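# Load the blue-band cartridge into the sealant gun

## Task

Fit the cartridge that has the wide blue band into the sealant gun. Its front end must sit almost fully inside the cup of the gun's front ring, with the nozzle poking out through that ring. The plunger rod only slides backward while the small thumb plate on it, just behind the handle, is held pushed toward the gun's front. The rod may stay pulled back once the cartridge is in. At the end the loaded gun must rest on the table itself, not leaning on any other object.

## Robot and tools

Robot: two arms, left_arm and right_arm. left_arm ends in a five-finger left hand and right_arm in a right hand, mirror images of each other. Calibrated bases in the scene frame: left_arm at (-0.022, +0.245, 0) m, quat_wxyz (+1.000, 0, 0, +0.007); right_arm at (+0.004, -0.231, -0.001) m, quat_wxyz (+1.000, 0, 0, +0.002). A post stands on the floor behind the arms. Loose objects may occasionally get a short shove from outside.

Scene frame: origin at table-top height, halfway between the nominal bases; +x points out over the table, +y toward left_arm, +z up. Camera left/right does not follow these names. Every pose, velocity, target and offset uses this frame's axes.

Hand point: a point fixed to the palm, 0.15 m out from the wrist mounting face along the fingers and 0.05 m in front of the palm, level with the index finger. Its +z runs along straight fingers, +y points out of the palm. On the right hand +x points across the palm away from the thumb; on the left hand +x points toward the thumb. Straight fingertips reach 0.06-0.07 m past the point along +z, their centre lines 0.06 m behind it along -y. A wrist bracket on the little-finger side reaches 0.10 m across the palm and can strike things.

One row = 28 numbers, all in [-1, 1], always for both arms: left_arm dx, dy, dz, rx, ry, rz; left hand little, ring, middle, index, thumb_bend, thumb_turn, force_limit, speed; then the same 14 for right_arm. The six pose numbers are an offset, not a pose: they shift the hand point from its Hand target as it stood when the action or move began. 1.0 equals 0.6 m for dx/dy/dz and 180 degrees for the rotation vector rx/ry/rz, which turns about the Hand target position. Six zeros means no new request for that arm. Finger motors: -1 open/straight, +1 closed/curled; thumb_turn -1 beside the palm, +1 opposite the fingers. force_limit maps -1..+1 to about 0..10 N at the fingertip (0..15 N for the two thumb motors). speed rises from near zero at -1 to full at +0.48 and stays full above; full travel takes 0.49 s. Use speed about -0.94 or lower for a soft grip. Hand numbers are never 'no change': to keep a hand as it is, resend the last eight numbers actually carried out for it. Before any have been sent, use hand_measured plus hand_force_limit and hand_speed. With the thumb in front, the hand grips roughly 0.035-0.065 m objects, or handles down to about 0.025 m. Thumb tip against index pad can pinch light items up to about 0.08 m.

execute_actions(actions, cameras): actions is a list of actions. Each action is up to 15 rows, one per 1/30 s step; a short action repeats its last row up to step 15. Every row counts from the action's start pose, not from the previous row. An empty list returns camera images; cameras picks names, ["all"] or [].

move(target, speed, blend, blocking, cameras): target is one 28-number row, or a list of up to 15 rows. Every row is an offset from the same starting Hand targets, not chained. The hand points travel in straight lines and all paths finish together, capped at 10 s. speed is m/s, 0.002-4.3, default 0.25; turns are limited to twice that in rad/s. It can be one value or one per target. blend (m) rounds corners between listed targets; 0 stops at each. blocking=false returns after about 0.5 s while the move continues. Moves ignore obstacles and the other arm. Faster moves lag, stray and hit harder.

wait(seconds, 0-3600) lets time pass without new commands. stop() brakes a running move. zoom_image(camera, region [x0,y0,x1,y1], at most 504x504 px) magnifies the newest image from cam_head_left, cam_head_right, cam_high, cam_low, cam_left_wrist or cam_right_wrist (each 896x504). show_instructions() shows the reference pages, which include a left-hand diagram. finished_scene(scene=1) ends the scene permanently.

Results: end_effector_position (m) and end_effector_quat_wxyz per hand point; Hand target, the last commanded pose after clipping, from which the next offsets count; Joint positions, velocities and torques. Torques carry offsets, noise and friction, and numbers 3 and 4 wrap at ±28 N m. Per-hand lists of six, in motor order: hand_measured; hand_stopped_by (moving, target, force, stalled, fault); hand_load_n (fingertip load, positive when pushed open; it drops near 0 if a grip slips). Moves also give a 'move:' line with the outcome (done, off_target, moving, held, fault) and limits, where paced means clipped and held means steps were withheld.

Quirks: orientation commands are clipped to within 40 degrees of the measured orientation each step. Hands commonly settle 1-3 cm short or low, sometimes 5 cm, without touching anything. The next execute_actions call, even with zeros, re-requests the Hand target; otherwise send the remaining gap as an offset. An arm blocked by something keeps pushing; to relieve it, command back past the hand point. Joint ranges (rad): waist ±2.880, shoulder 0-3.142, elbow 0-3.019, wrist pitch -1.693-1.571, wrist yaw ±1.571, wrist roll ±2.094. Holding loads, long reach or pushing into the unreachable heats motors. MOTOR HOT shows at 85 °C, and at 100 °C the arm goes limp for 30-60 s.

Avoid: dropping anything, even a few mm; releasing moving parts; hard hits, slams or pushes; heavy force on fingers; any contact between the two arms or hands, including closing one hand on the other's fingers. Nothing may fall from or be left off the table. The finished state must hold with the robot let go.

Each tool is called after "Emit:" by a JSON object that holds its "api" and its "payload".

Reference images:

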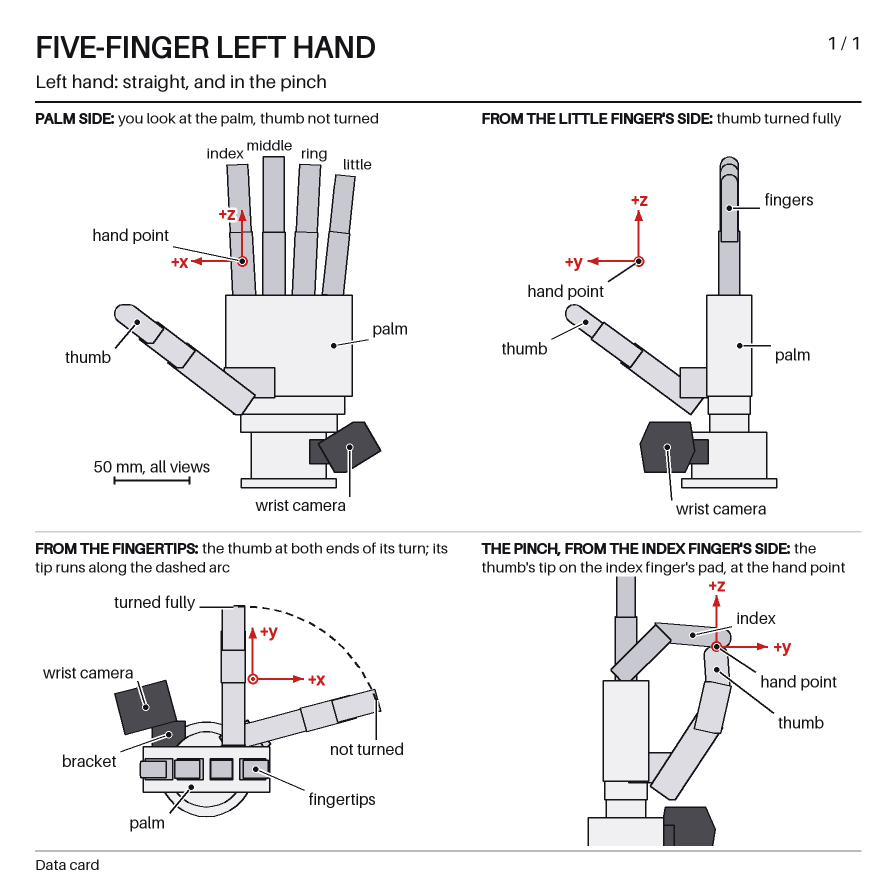

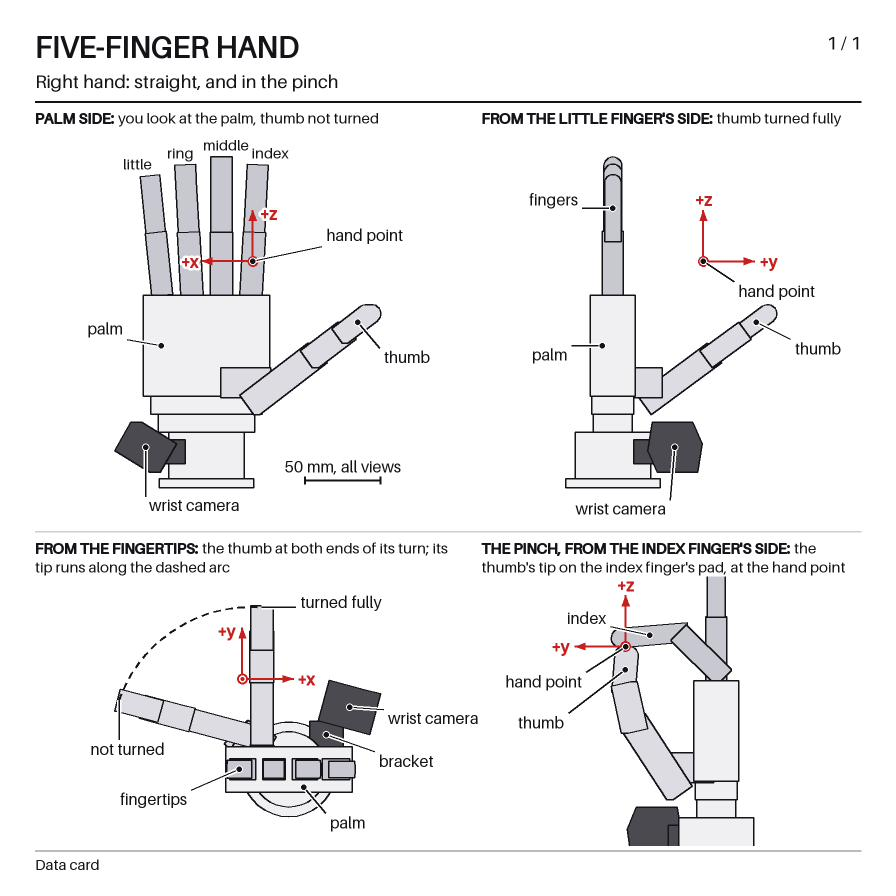

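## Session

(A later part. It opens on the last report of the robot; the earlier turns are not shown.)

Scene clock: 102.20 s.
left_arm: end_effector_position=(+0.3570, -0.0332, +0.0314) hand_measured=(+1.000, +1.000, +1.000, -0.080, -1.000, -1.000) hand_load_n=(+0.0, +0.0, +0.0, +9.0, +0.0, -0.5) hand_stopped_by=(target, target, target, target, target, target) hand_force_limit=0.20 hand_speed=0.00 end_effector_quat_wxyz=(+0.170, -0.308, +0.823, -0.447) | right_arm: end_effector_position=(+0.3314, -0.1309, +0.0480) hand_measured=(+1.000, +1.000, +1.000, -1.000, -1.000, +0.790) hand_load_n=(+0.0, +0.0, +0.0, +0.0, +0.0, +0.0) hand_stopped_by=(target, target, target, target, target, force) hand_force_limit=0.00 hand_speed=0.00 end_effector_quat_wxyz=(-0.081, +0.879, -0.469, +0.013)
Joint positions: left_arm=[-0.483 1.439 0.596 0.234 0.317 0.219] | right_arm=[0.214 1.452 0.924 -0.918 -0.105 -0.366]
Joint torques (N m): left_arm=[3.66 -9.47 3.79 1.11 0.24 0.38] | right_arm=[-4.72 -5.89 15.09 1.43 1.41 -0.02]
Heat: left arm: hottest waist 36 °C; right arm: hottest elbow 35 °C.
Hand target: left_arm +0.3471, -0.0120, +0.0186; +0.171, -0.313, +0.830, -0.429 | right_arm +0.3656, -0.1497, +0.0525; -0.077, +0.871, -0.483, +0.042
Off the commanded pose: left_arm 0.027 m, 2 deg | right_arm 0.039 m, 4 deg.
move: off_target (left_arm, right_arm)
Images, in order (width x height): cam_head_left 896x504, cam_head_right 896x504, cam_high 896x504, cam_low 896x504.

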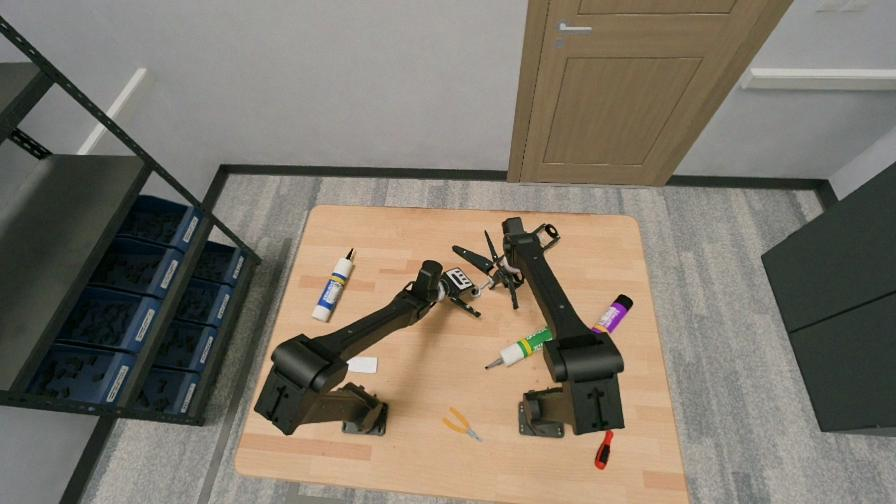

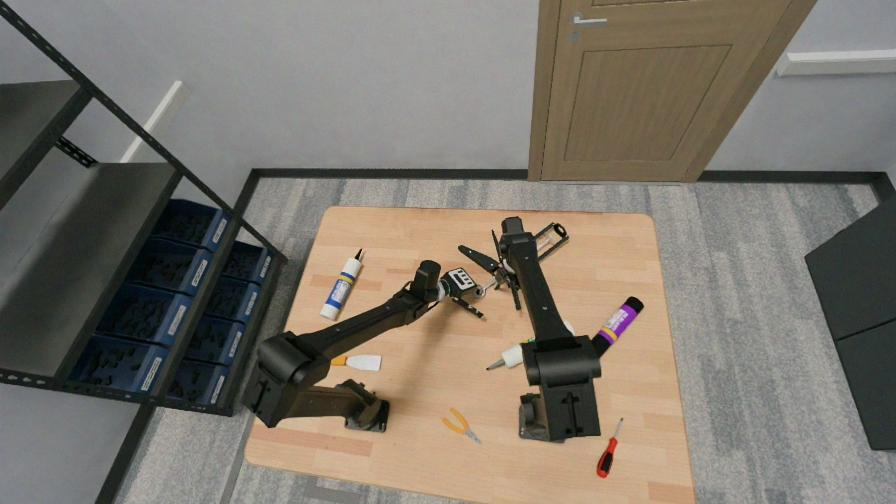

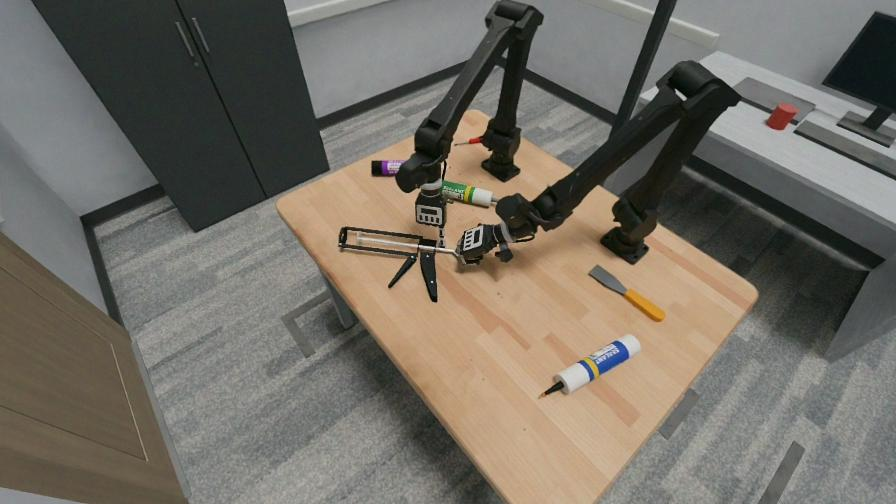

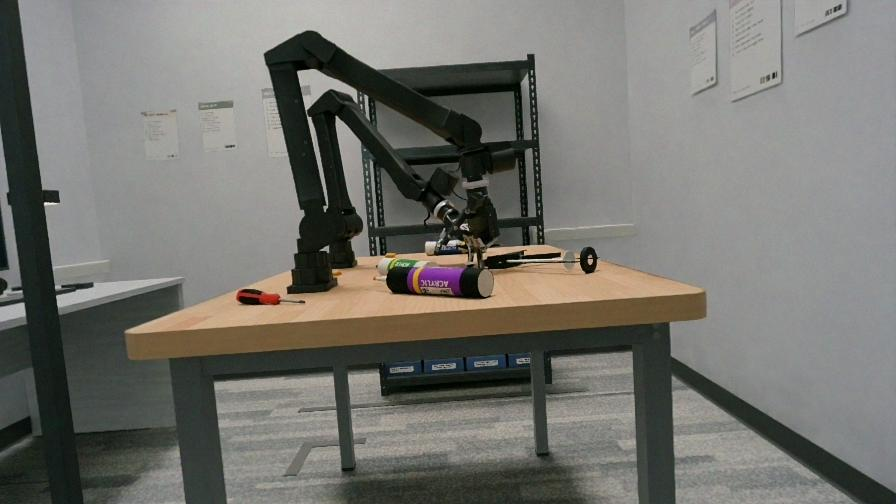

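Emit:
{"api": "move", "payload": {"target": [[0.0133,-0.0213,0,0,0,0,1,1,1,-0.08,-1,-1,0.2,0, -0.031,0.0497,0,0,0,0,1,1,1,-1,-1,0.9,0,0],[0.0133,-0.0213,0,0,0,0,1,1,1,-0.08,-1,-1,0.2,0, -0.045,0.0411,0,0,0,0,1,1,1,-1,-1,0.9,0,0]], "speed": 0.04, "cameras": ["cam_low","cam_head_left","cam_head_right","cam_high"]}}

Emit:
{"api": "zoom_image", "payload": {"camera": "cam_low", "region": [455, 240, 505, 275]}}

Emit:
{"api": "zoom_image", "payload": {"camera": "cam_high", "region": [425, 230, 465, 262]}}

Scene clock: 104.77 s.
left_arm: end_effector_position=(+0.3584, -0.0319, +0.0309) hand_measured=(+1.000, +1.000, +1.000, -0.080, -1.000, -1.000) hand_load_n=(+0.5, +0.0, +0.0, +4.0, +0.0, +0.0) hand_stopped_by=(target, target, target, target, target, target) hand_force_limit=0.20 hand_speed=0.00 end_effector_quat_wxyz=(+0.173, -0.310, +0.822, -0.444) | right_arm: end_effector_position=(+0.3310, -0.1238, +0.0490) hand_measured=(+1.000, +1.000, +1.000, -1.000, -1.000, +0.790) hand_load_n=(+0.5, +0.0, +0.0, +0.0, -0.5, +0.0) hand_stopped_by=(target, target, target, target, target, force) hand_force_limit=0.00 hand_speed=0.00 end_effector_quat_wxyz=(-0.070, +0.875, -0.479, +0.026)
Joint positions: left_arm=[-0.483 1.439 0.596 0.234 0.307 0.219] | right_arm=[0.246 1.447 0.925 -0.915 -0.067 -0.315]
Joint torques (N m): left_arm=[0.91 -7.12 6.16 1.1 -0.09 0.17] | right_arm=[-1.08 -8.88 10.14 1.77 0.35 0.21]
Heat: left arm: hottest waist 36 °C; right arm: hottest elbow 35 °C.
Hand target: left_arm +0.3551, -0.0247, +0.0186; +0.171, -0.313, +0.830, -0.429 | right_arm +0.3384, -0.1250, +0.0525; -0.077, +0.871, -0.483, +0.042
Off the commanded pose: left_arm 0.015 m, 2 deg | right_arm 0.008 m, 2 deg.
move: off_target (left_arm)
Images, in order (width x height): cam_head_left 896x504, cam_head_right 896x504, cam_high 896x504, cam_low 896x504.

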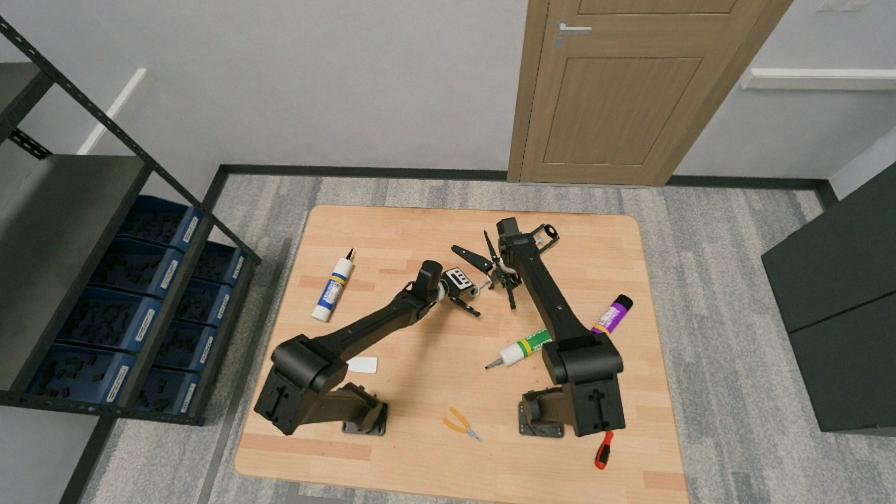

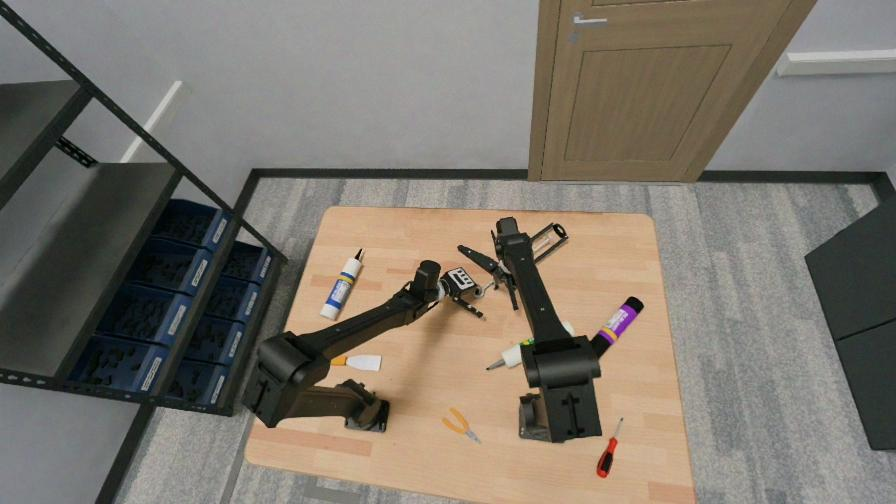

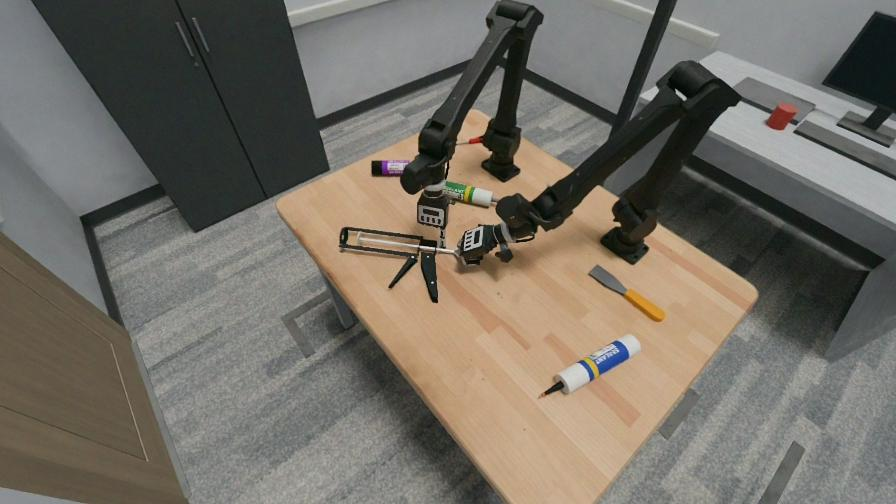

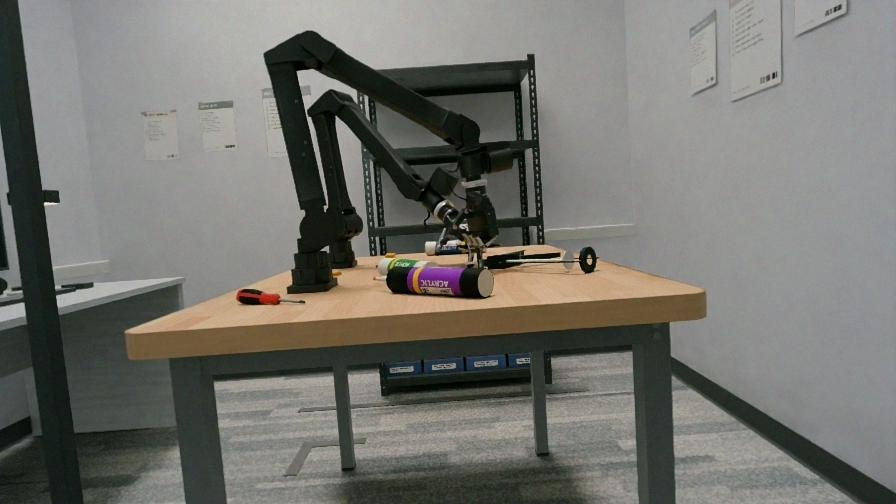

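Scaled by 10.080 from the camera's image (finer frame: 1280x720).

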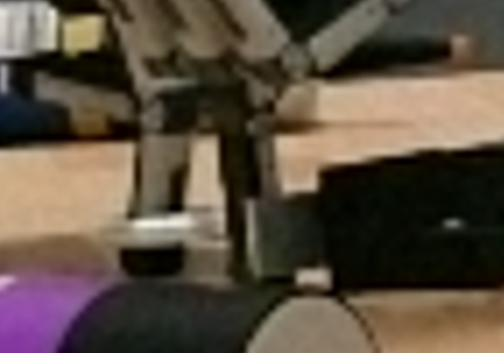

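Scaled by 12.600 from the camera's image (finer frame: 1280x720).

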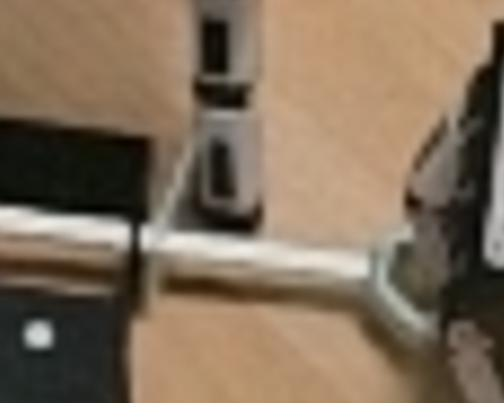

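Emit:
{"api": "move", "payload": {"target": [[0,0,0,0,0,0,1,1,1,-0.08,-1,-1,0.2,0, -0.02,-0.003,0.01,0,0,0,1,1,1,-1,-1,0.9,0,0]], "speed": 0.04, "cameras": ["cam_low","cam_head_left","cam_head_right","cam_high"]}}

Emit:
{"api": "zoom_image", "payload": {"camera": "cam_high", "region": [425, 230, 465, 262]}}

Scene clock: 105.73 s.
left_arm: end_effector_position=(+0.3585, -0.0318, +0.0309) hand_measured=(+1.000, +1.000, +1.000, -0.080, -1.000, -1.000) hand_load_n=(+0.0, +0.0, +0.0, +3.5, +0.0, -0.5) hand_stopped_by=(target, target, target, target, target, target) hand_force_limit=0.20 hand_speed=0.00 end_effector_quat_wxyz=(+0.174, -0.310, +0.822, -0.444) | right_arm: end_effector_position=(+0.3283, -0.1249, +0.0575) hand_measured=(+1.000, +1.000, +1.000, -1.000, -1.000, +0.790) hand_load_n=(+0.0, +0.0, +0.0, +0.5, +0.0, +0.0) hand_stopped_by=(target, target, target, target, target, force) hand_force_limit=0.00 hand_speed=0.00 end_effector_quat_wxyz=(-0.078, +0.874, -0.478, +0.036)
Joint positions: left_arm=[-0.483 1.439 0.596 0.234 0.306 0.219] | right_arm=[0.246 1.408 0.912 -0.915 -0.064 -0.315]
Joint torques (N m): left_arm=[1.49 -6.95 6.13 1.13 -0.08 0.22] | right_arm=[-0.85 -8.47 9.35 1.11 0.27 0.23]
Heat: left arm: hottest waist 36 °C; right arm: hottest elbow 35 °C.
Hand target: left_arm +0.3551, -0.0247, +0.0186; +0.171, -0.313, +0.830, -0.429 | right_arm +0.3265, -0.1268, +0.0585; -0.077, +0.871, -0.483, +0.042
Off the commanded pose: left_arm 0.015 m, 2 deg | right_arm 0.003 m, 1 deg.
move: done
Images, in order (width x height): cam_head_left 896x504, cam_head_right 896x504, cam_high 896x504, cam_low 896x504.

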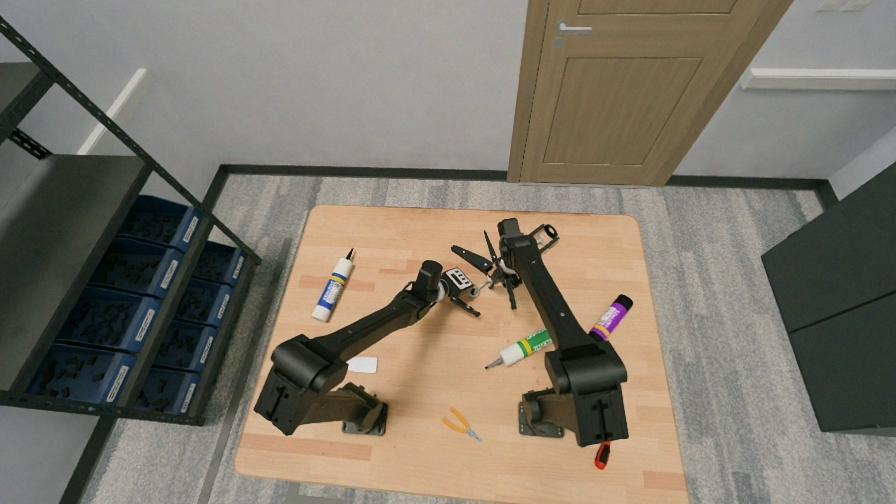

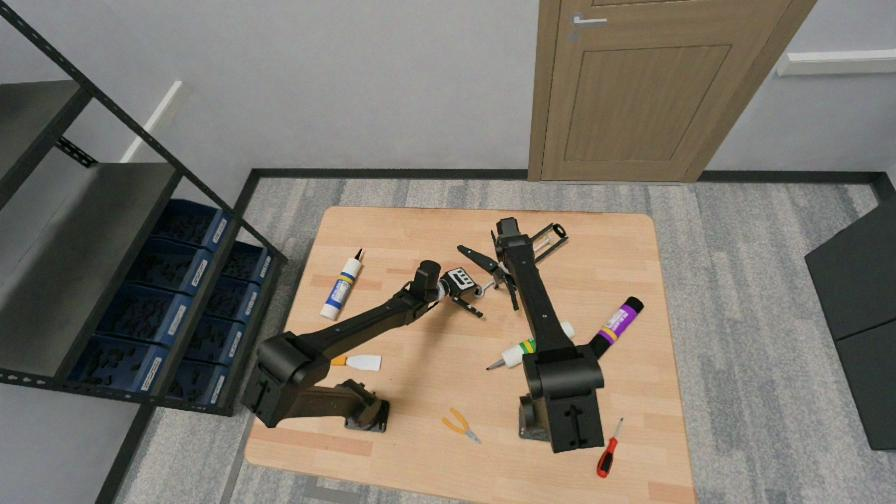

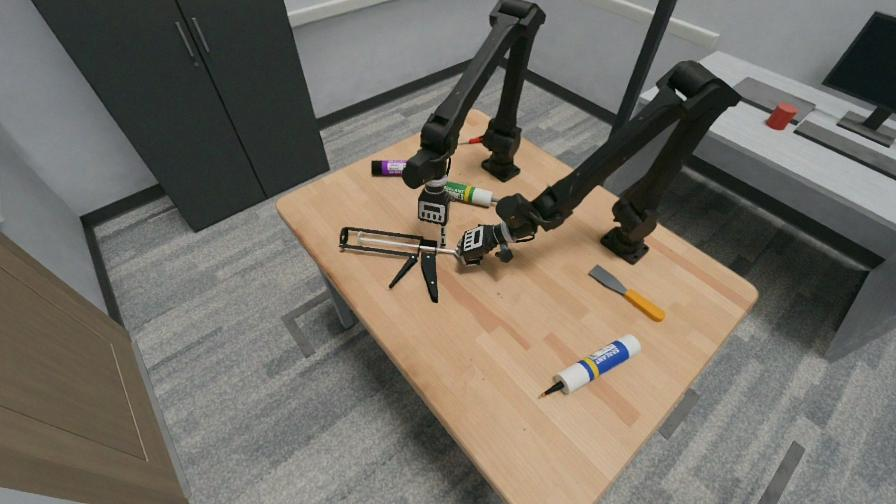

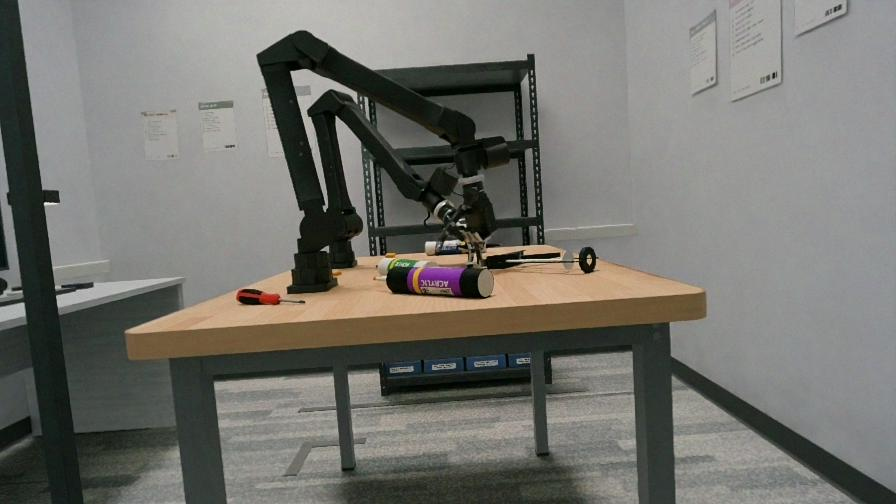

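Scaled by 12.600 from the camera's image (finer frame: 1280x720).

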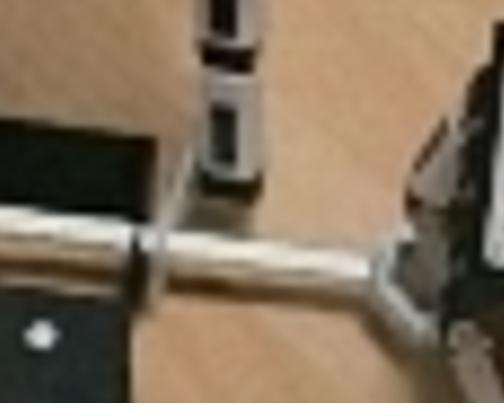

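Emit:
{"api": "move", "payload": {"target": [[0,0,0,0,0,0,1,1,1,-0.08,-1,-1,0.2,0, -0.0057,-0.0035,-0.012,0,0,0,1,1,1,-1,-1,0.9,0,0],[-0.008,0.0128,0,0,0,0,1,1,1,-0.08,-1,-1,0.2,0, 0.0165,-0.0389,-0.012,0,0,0,1,1,1,-1,-1,0.9,0,0]], "speed": 0.04, "cameras": ["cam_low","cam_head_left","cam_head_right","cam_high"]}}

Emit:
{"api": "zoom_image", "payload": {"camera": "cam_high", "region": [425, 230, 465, 262]}}

Emit:
{"api": "zoom_image", "payload": {"camera": "cam_low", "region": [455, 240, 505, 275]}}

Scene clock: 107.80 s.
left_arm: end_effector_position=(+0.3576, -0.0326, +0.0312) hand_measured=(+1.000, +1.000, +1.000, -0.080, -1.000, -1.000) hand_load_n=(+0.0, +0.0, +0.0, +5.0, +0.0, +0.0) hand_stopped_by=(target, target, target, target, target, target) hand_force_limit=0.20 hand_speed=0.00 end_effector_quat_wxyz=(+0.171, -0.309, +0.823, -0.446) | right_arm: end_effector_position=(+0.3252, -0.1318, +0.0527) hand_measured=(+1.000, +1.000, +1.000, -1.000, -1.000, +0.790) hand_load_n=(+0.0, +0.0, +0.0, +0.0, +0.0, +0.0) hand_stopped_by=(target, target, target, target, target, force) hand_force_limit=0.00 hand_speed=0.00 end_effector_quat_wxyz=(-0.086, +0.878, -0.471, +0.028)
Joint positions: left_arm=[-0.483 1.439 0.596 0.234 0.313 0.219] | right_arm=[0.22 1.406 0.894 -0.903 -0.093 -0.355]
Joint torques (N m): left_arm=[2.08 -8.12 4.88 1.14 0.1 0.29] | right_arm=[-4.19 -6.77 11 1.28 0.98 0.02]
Heat: left arm: hottest waist 36 °C; right arm: hottest elbow 35 °C.
Hand target: left_arm +0.3504, -0.0169, +0.0186; +0.171, -0.313, +0.830, -0.429 | right_arm +0.3365, -0.1502, +0.0512; -0.077, +0.871, -0.483, +0.042
Off the commanded pose: left_arm 0.021 m, 2 deg | right_arm 0.021 m, 3 deg.
move: off_target (left_arm, right_arm)
Images, in order (width x height): cam_head_left 896x504, cam_head_right 896x504, cam_high 896x504, cam_low 896x504.

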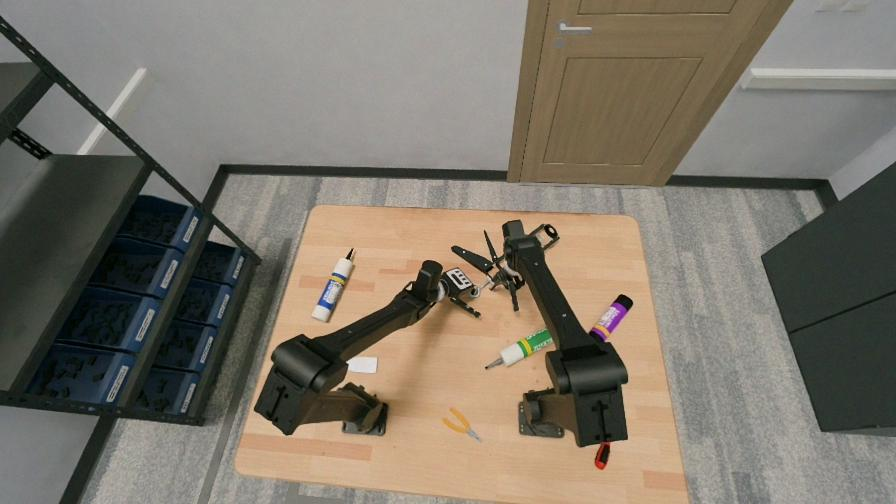

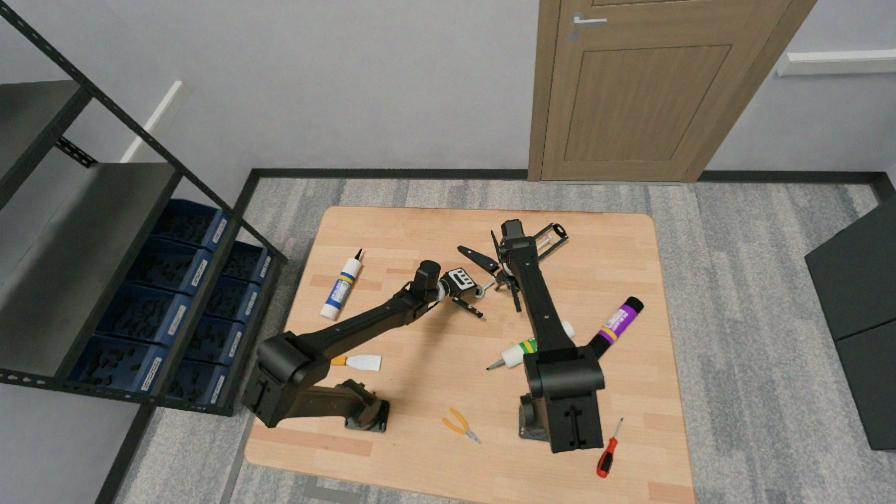

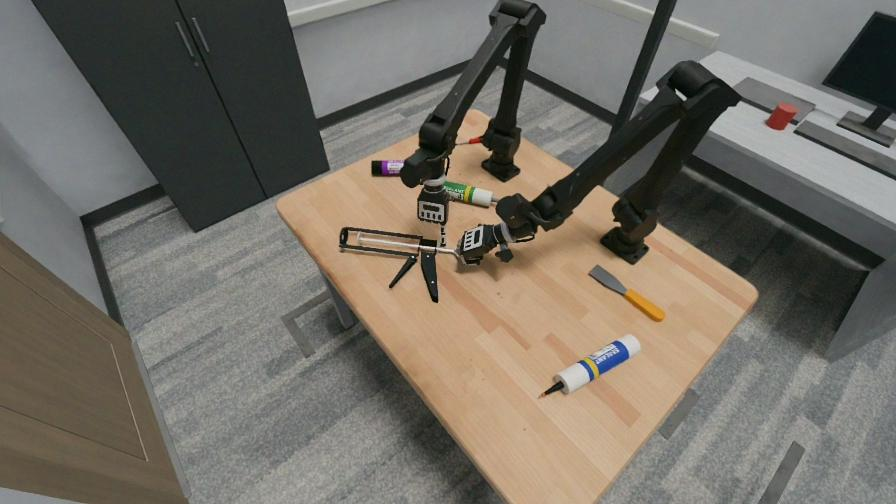

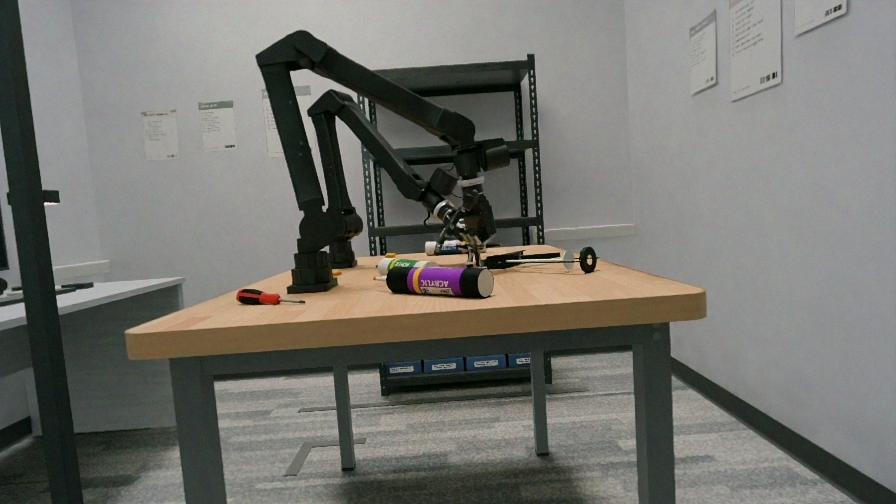

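Scaled by 12.600 from the camera's image (finer frame: 1280x720).

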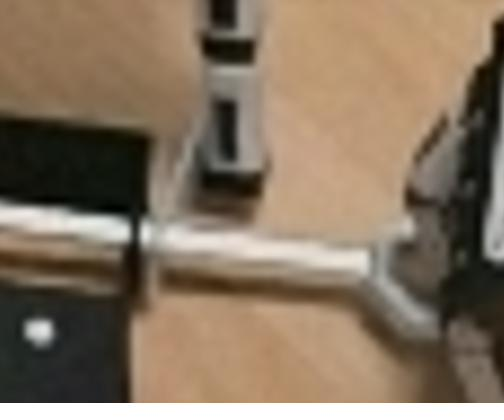

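Scaled by 10.080 from the camera's image (finer frame: 1280x720).

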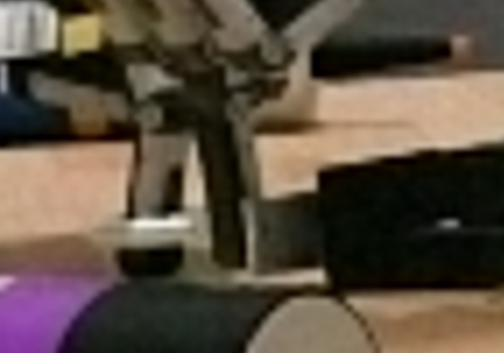

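Emit:
{"api": "move", "payload": {"target": [[-0.0106,0.017,0.003,0,0,0,1,1,1,-0.08,-1,-1,0.2,0, 0.0106,-0.017,0,0,0,0,1,1,1,-1,-1,0.9,0,0]], "speed": 0.04, "cameras": ["cam_low","cam_head_left","cam_high"]}}

Emit:
{"api": "zoom_image", "payload": {"camera": "cam_high", "region": [425, 230, 465, 262]}}

Emit:
{"api": "zoom_image", "payload": {"camera": "cam_low", "region": [455, 240, 505, 275]}}

Scene clock: 108.90 s.
left_arm: end_effector_position=(+0.3474, -0.0286, +0.0312) hand_measured=(+1.000, +1.000, +1.000, -0.080, -1.000, -1.000) hand_load_n=(+0.0, +0.0, +0.0, +5.5, +0.0, +0.0) hand_stopped_by=(target, target, target, target, target, target) hand_force_limit=0.20 hand_speed=0.00 end_effector_quat_wxyz=(+0.165, -0.305, +0.823, -0.449) | right_arm: end_effector_position=(+0.3260, -0.1410, +0.0524) hand_measured=(+1.000, +1.000, +1.000, -1.000, -1.000, +0.790) hand_load_n=(+0.0, +0.0, +0.0, +0.5, +0.0, +0.0) hand_stopped_by=(target, target, target, target, target, force) hand_force_limit=0.00 hand_speed=0.00 end_effector_quat_wxyz=(-0.088, +0.876, -0.473, +0.023)
Joint positions: left_arm=[-0.478 1.416 0.571 0.234 0.333 0.222] | right_arm=[0.19 1.408 0.894 -0.908 -0.106 -0.379]
Joint torques (N m): left_arm=[4.01 -8.53 4.9 0.83 -0.11 0.38] | right_arm=[-4.19 -6.12 12.1 1.37 1.29 -0.06]
Heat: left arm: hottest waist 36 °C; right arm: hottest elbow 35 °C.
Hand target: left_arm +0.3439, -0.0068, +0.0204; +0.171, -0.313, +0.830, -0.429 | right_arm +0.3428, -0.1603, +0.0512; -0.077, +0.871, -0.483, +0.042
Off the commanded pose: left_arm 0.025 m, 3 deg | right_arm 0.026 m, 3 deg.
move: off_target (left_arm, right_arm)
Images, in order (width x height): cam_head_left 896x504, cam_high 896x504, cam_low 896x504.

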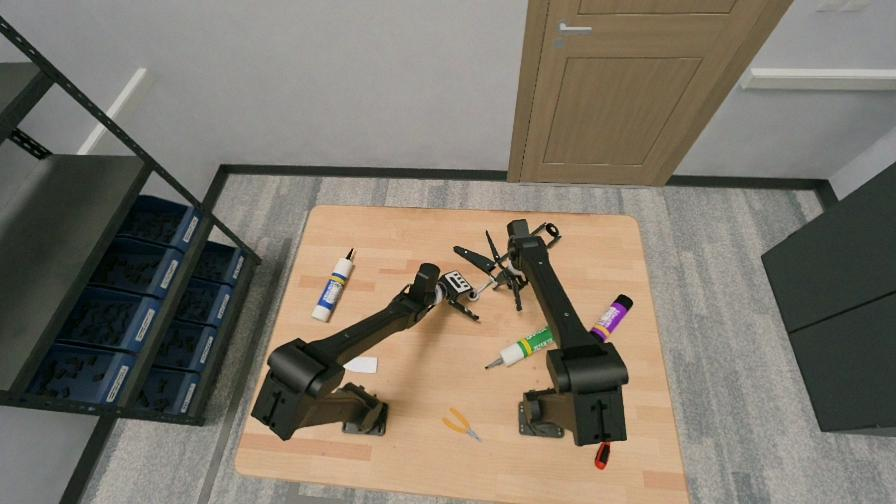

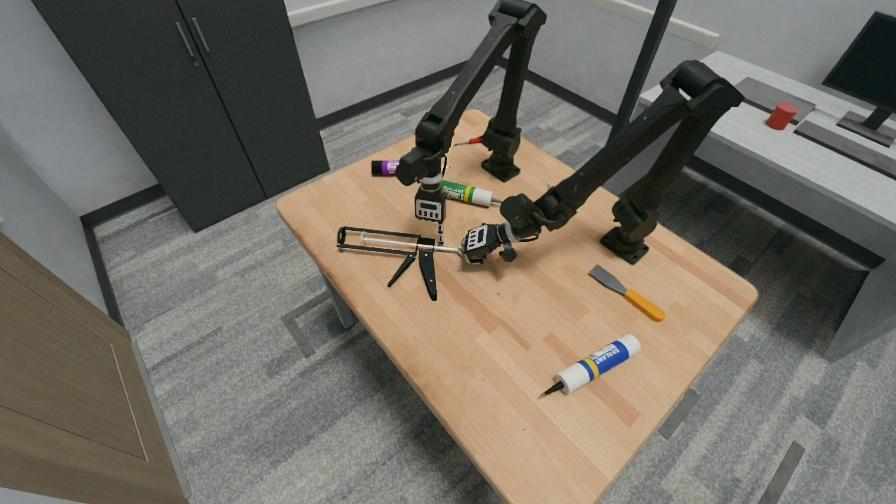

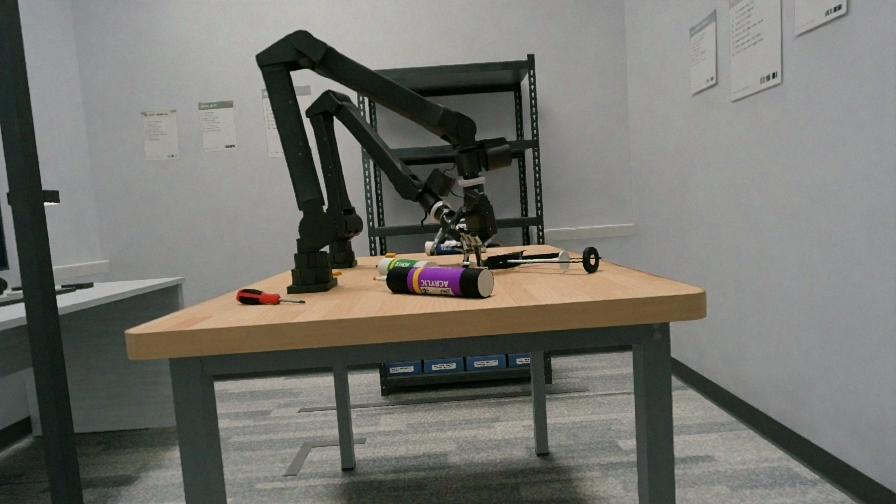

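Scaled by 12.600 from the camera's image (finer frame: 1280x720).

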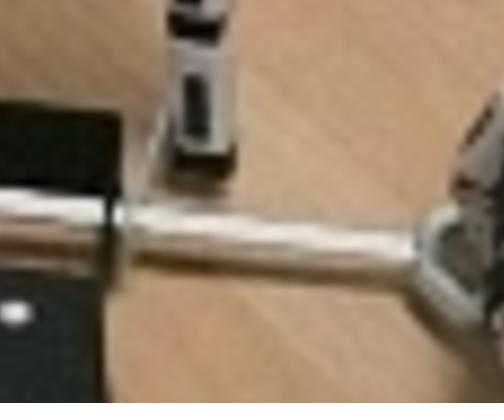

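Scaled by 10.080 from the camera's image (finer frame: 1280x720).

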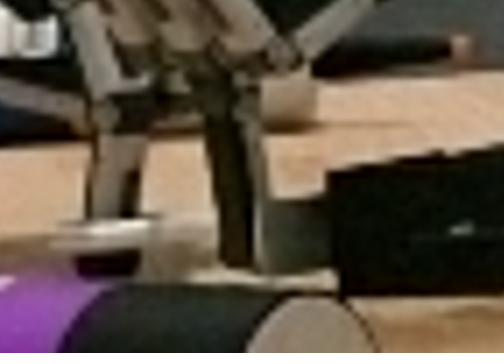

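Emit:
{"api": "move", "payload": {"target": [[-0.0353,0.0567,0.0,0,0,0,1,1,1,-0.08,-1,-1,0.2,0, 0.003,-0.005,0,0,0,0,1,1,1,-1,-1,0.9,0,0]], "speed": 0.04, "cameras": ["cam_low","cam_head_left","cam_high"]}}

Emit:
{"api": "zoom_image", "payload": {"camera": "cam_high", "region": [400, 200, 500, 280]}}

Emit:
{"api": "zoom_image", "payload": {"camera": "cam_low", "region": [420, 235, 620, 285]}}

Scene clock: 110.77 s.
left_arm: end_effector_position=(+0.3268, +0.0067, +0.0308) hand_measured=(+1.000, +1.000, +1.000, -0.080, -1.000, -1.000) hand_load_n=(+0.0, +0.0, +0.0, +5.5, +0.0, +0.0) hand_stopped_by=(target, target, target, target, target, target) hand_force_limit=0.20 hand_speed=0.00 end_effector_quat_wxyz=(+0.165, -0.305, +0.823, -0.449) | right_arm: end_effector_position=(+0.3271, -0.1448, +0.0514) hand_measured=(+1.000, +1.000, +1.000, -1.000, -1.000, +0.790) hand_load_n=(+0.0, +0.0, +0.0, +0.0, +0.0, -0.5) hand_stopped_by=(target, target, target, target, target, force) hand_force_limit=0.00 hand_speed=0.00 end_effector_quat_wxyz=(-0.087, +0.877, -0.472, +0.024)
Joint positions: left_arm=[-0.406 1.327 0.487 0.213 0.393 0.267] | right_arm=[0.181 1.411 0.894 -0.907 -0.106 -0.391]
Joint torques (N m): left_arm=[3.31 -7.24 5.08 0.73 -0.17 0.43] | right_arm=[-4.07 -6.12 12.41 1.28 1.24 -0.02]
Heat: left arm: hottest waist 36 °C; right arm: hottest elbow 35 °C.
Hand target: left_arm +0.3229, +0.0273, +0.0204; +0.171, -0.313, +0.830, -0.429 | right_arm +0.3446, -0.1634, +0.0513; -0.077, +0.871, -0.483, +0.042
Off the commanded pose: left_arm 0.023 m, 3 deg | right_arm 0.026 m, 3 deg.
move: off_target (left_arm, right_arm)
Images, in order (width x height): cam_head_left 896x504, cam_high 896x504, cam_low 896x504.

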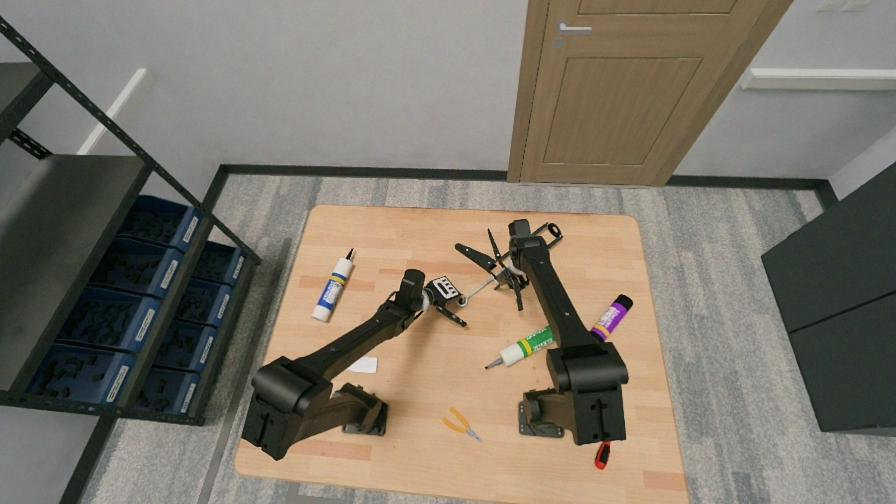

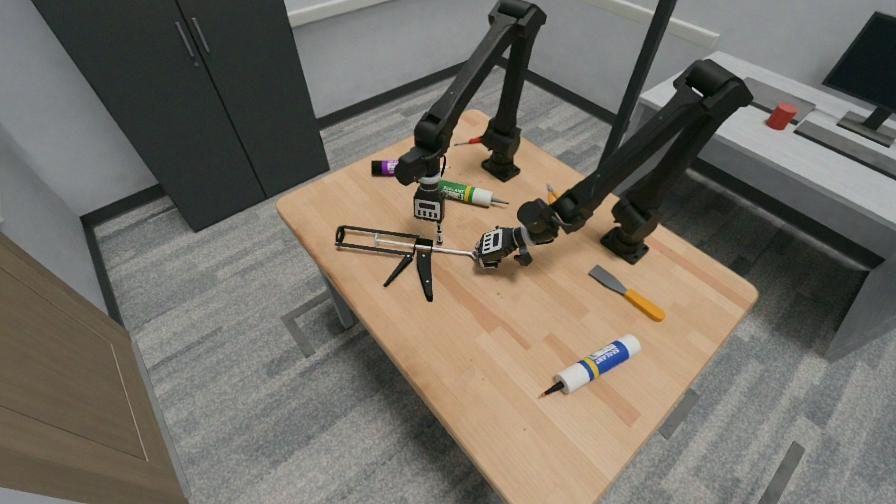

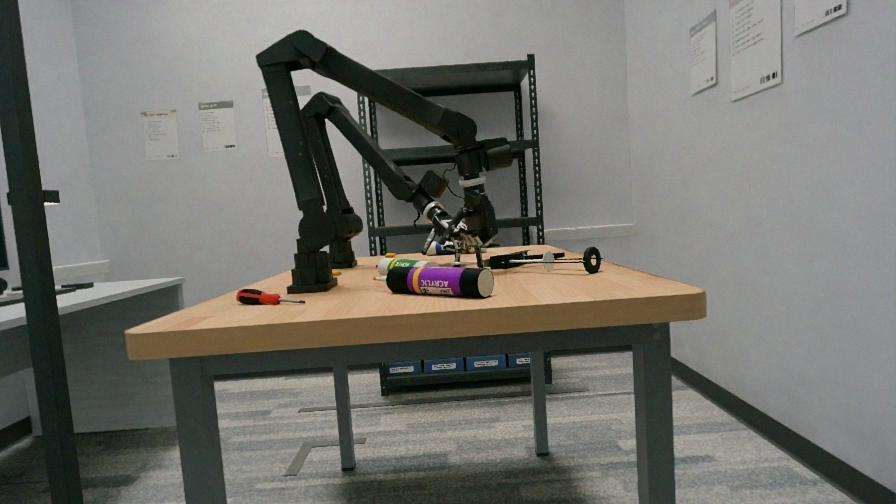

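Scaled by 5.040 from the camera's image (finer frame: 1280x720).

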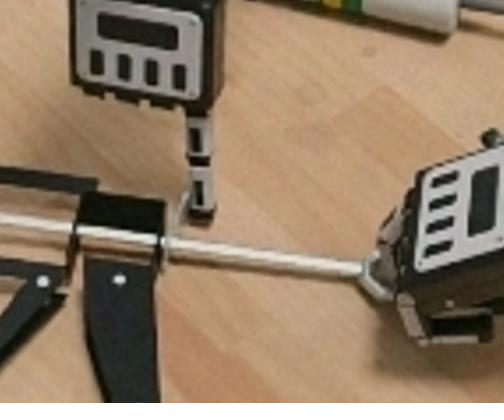

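Scaled by 2.520 from the camera's image (finer frame: 1280x720).

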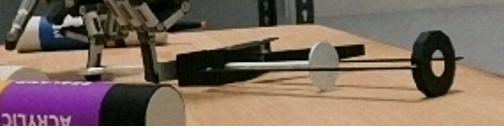

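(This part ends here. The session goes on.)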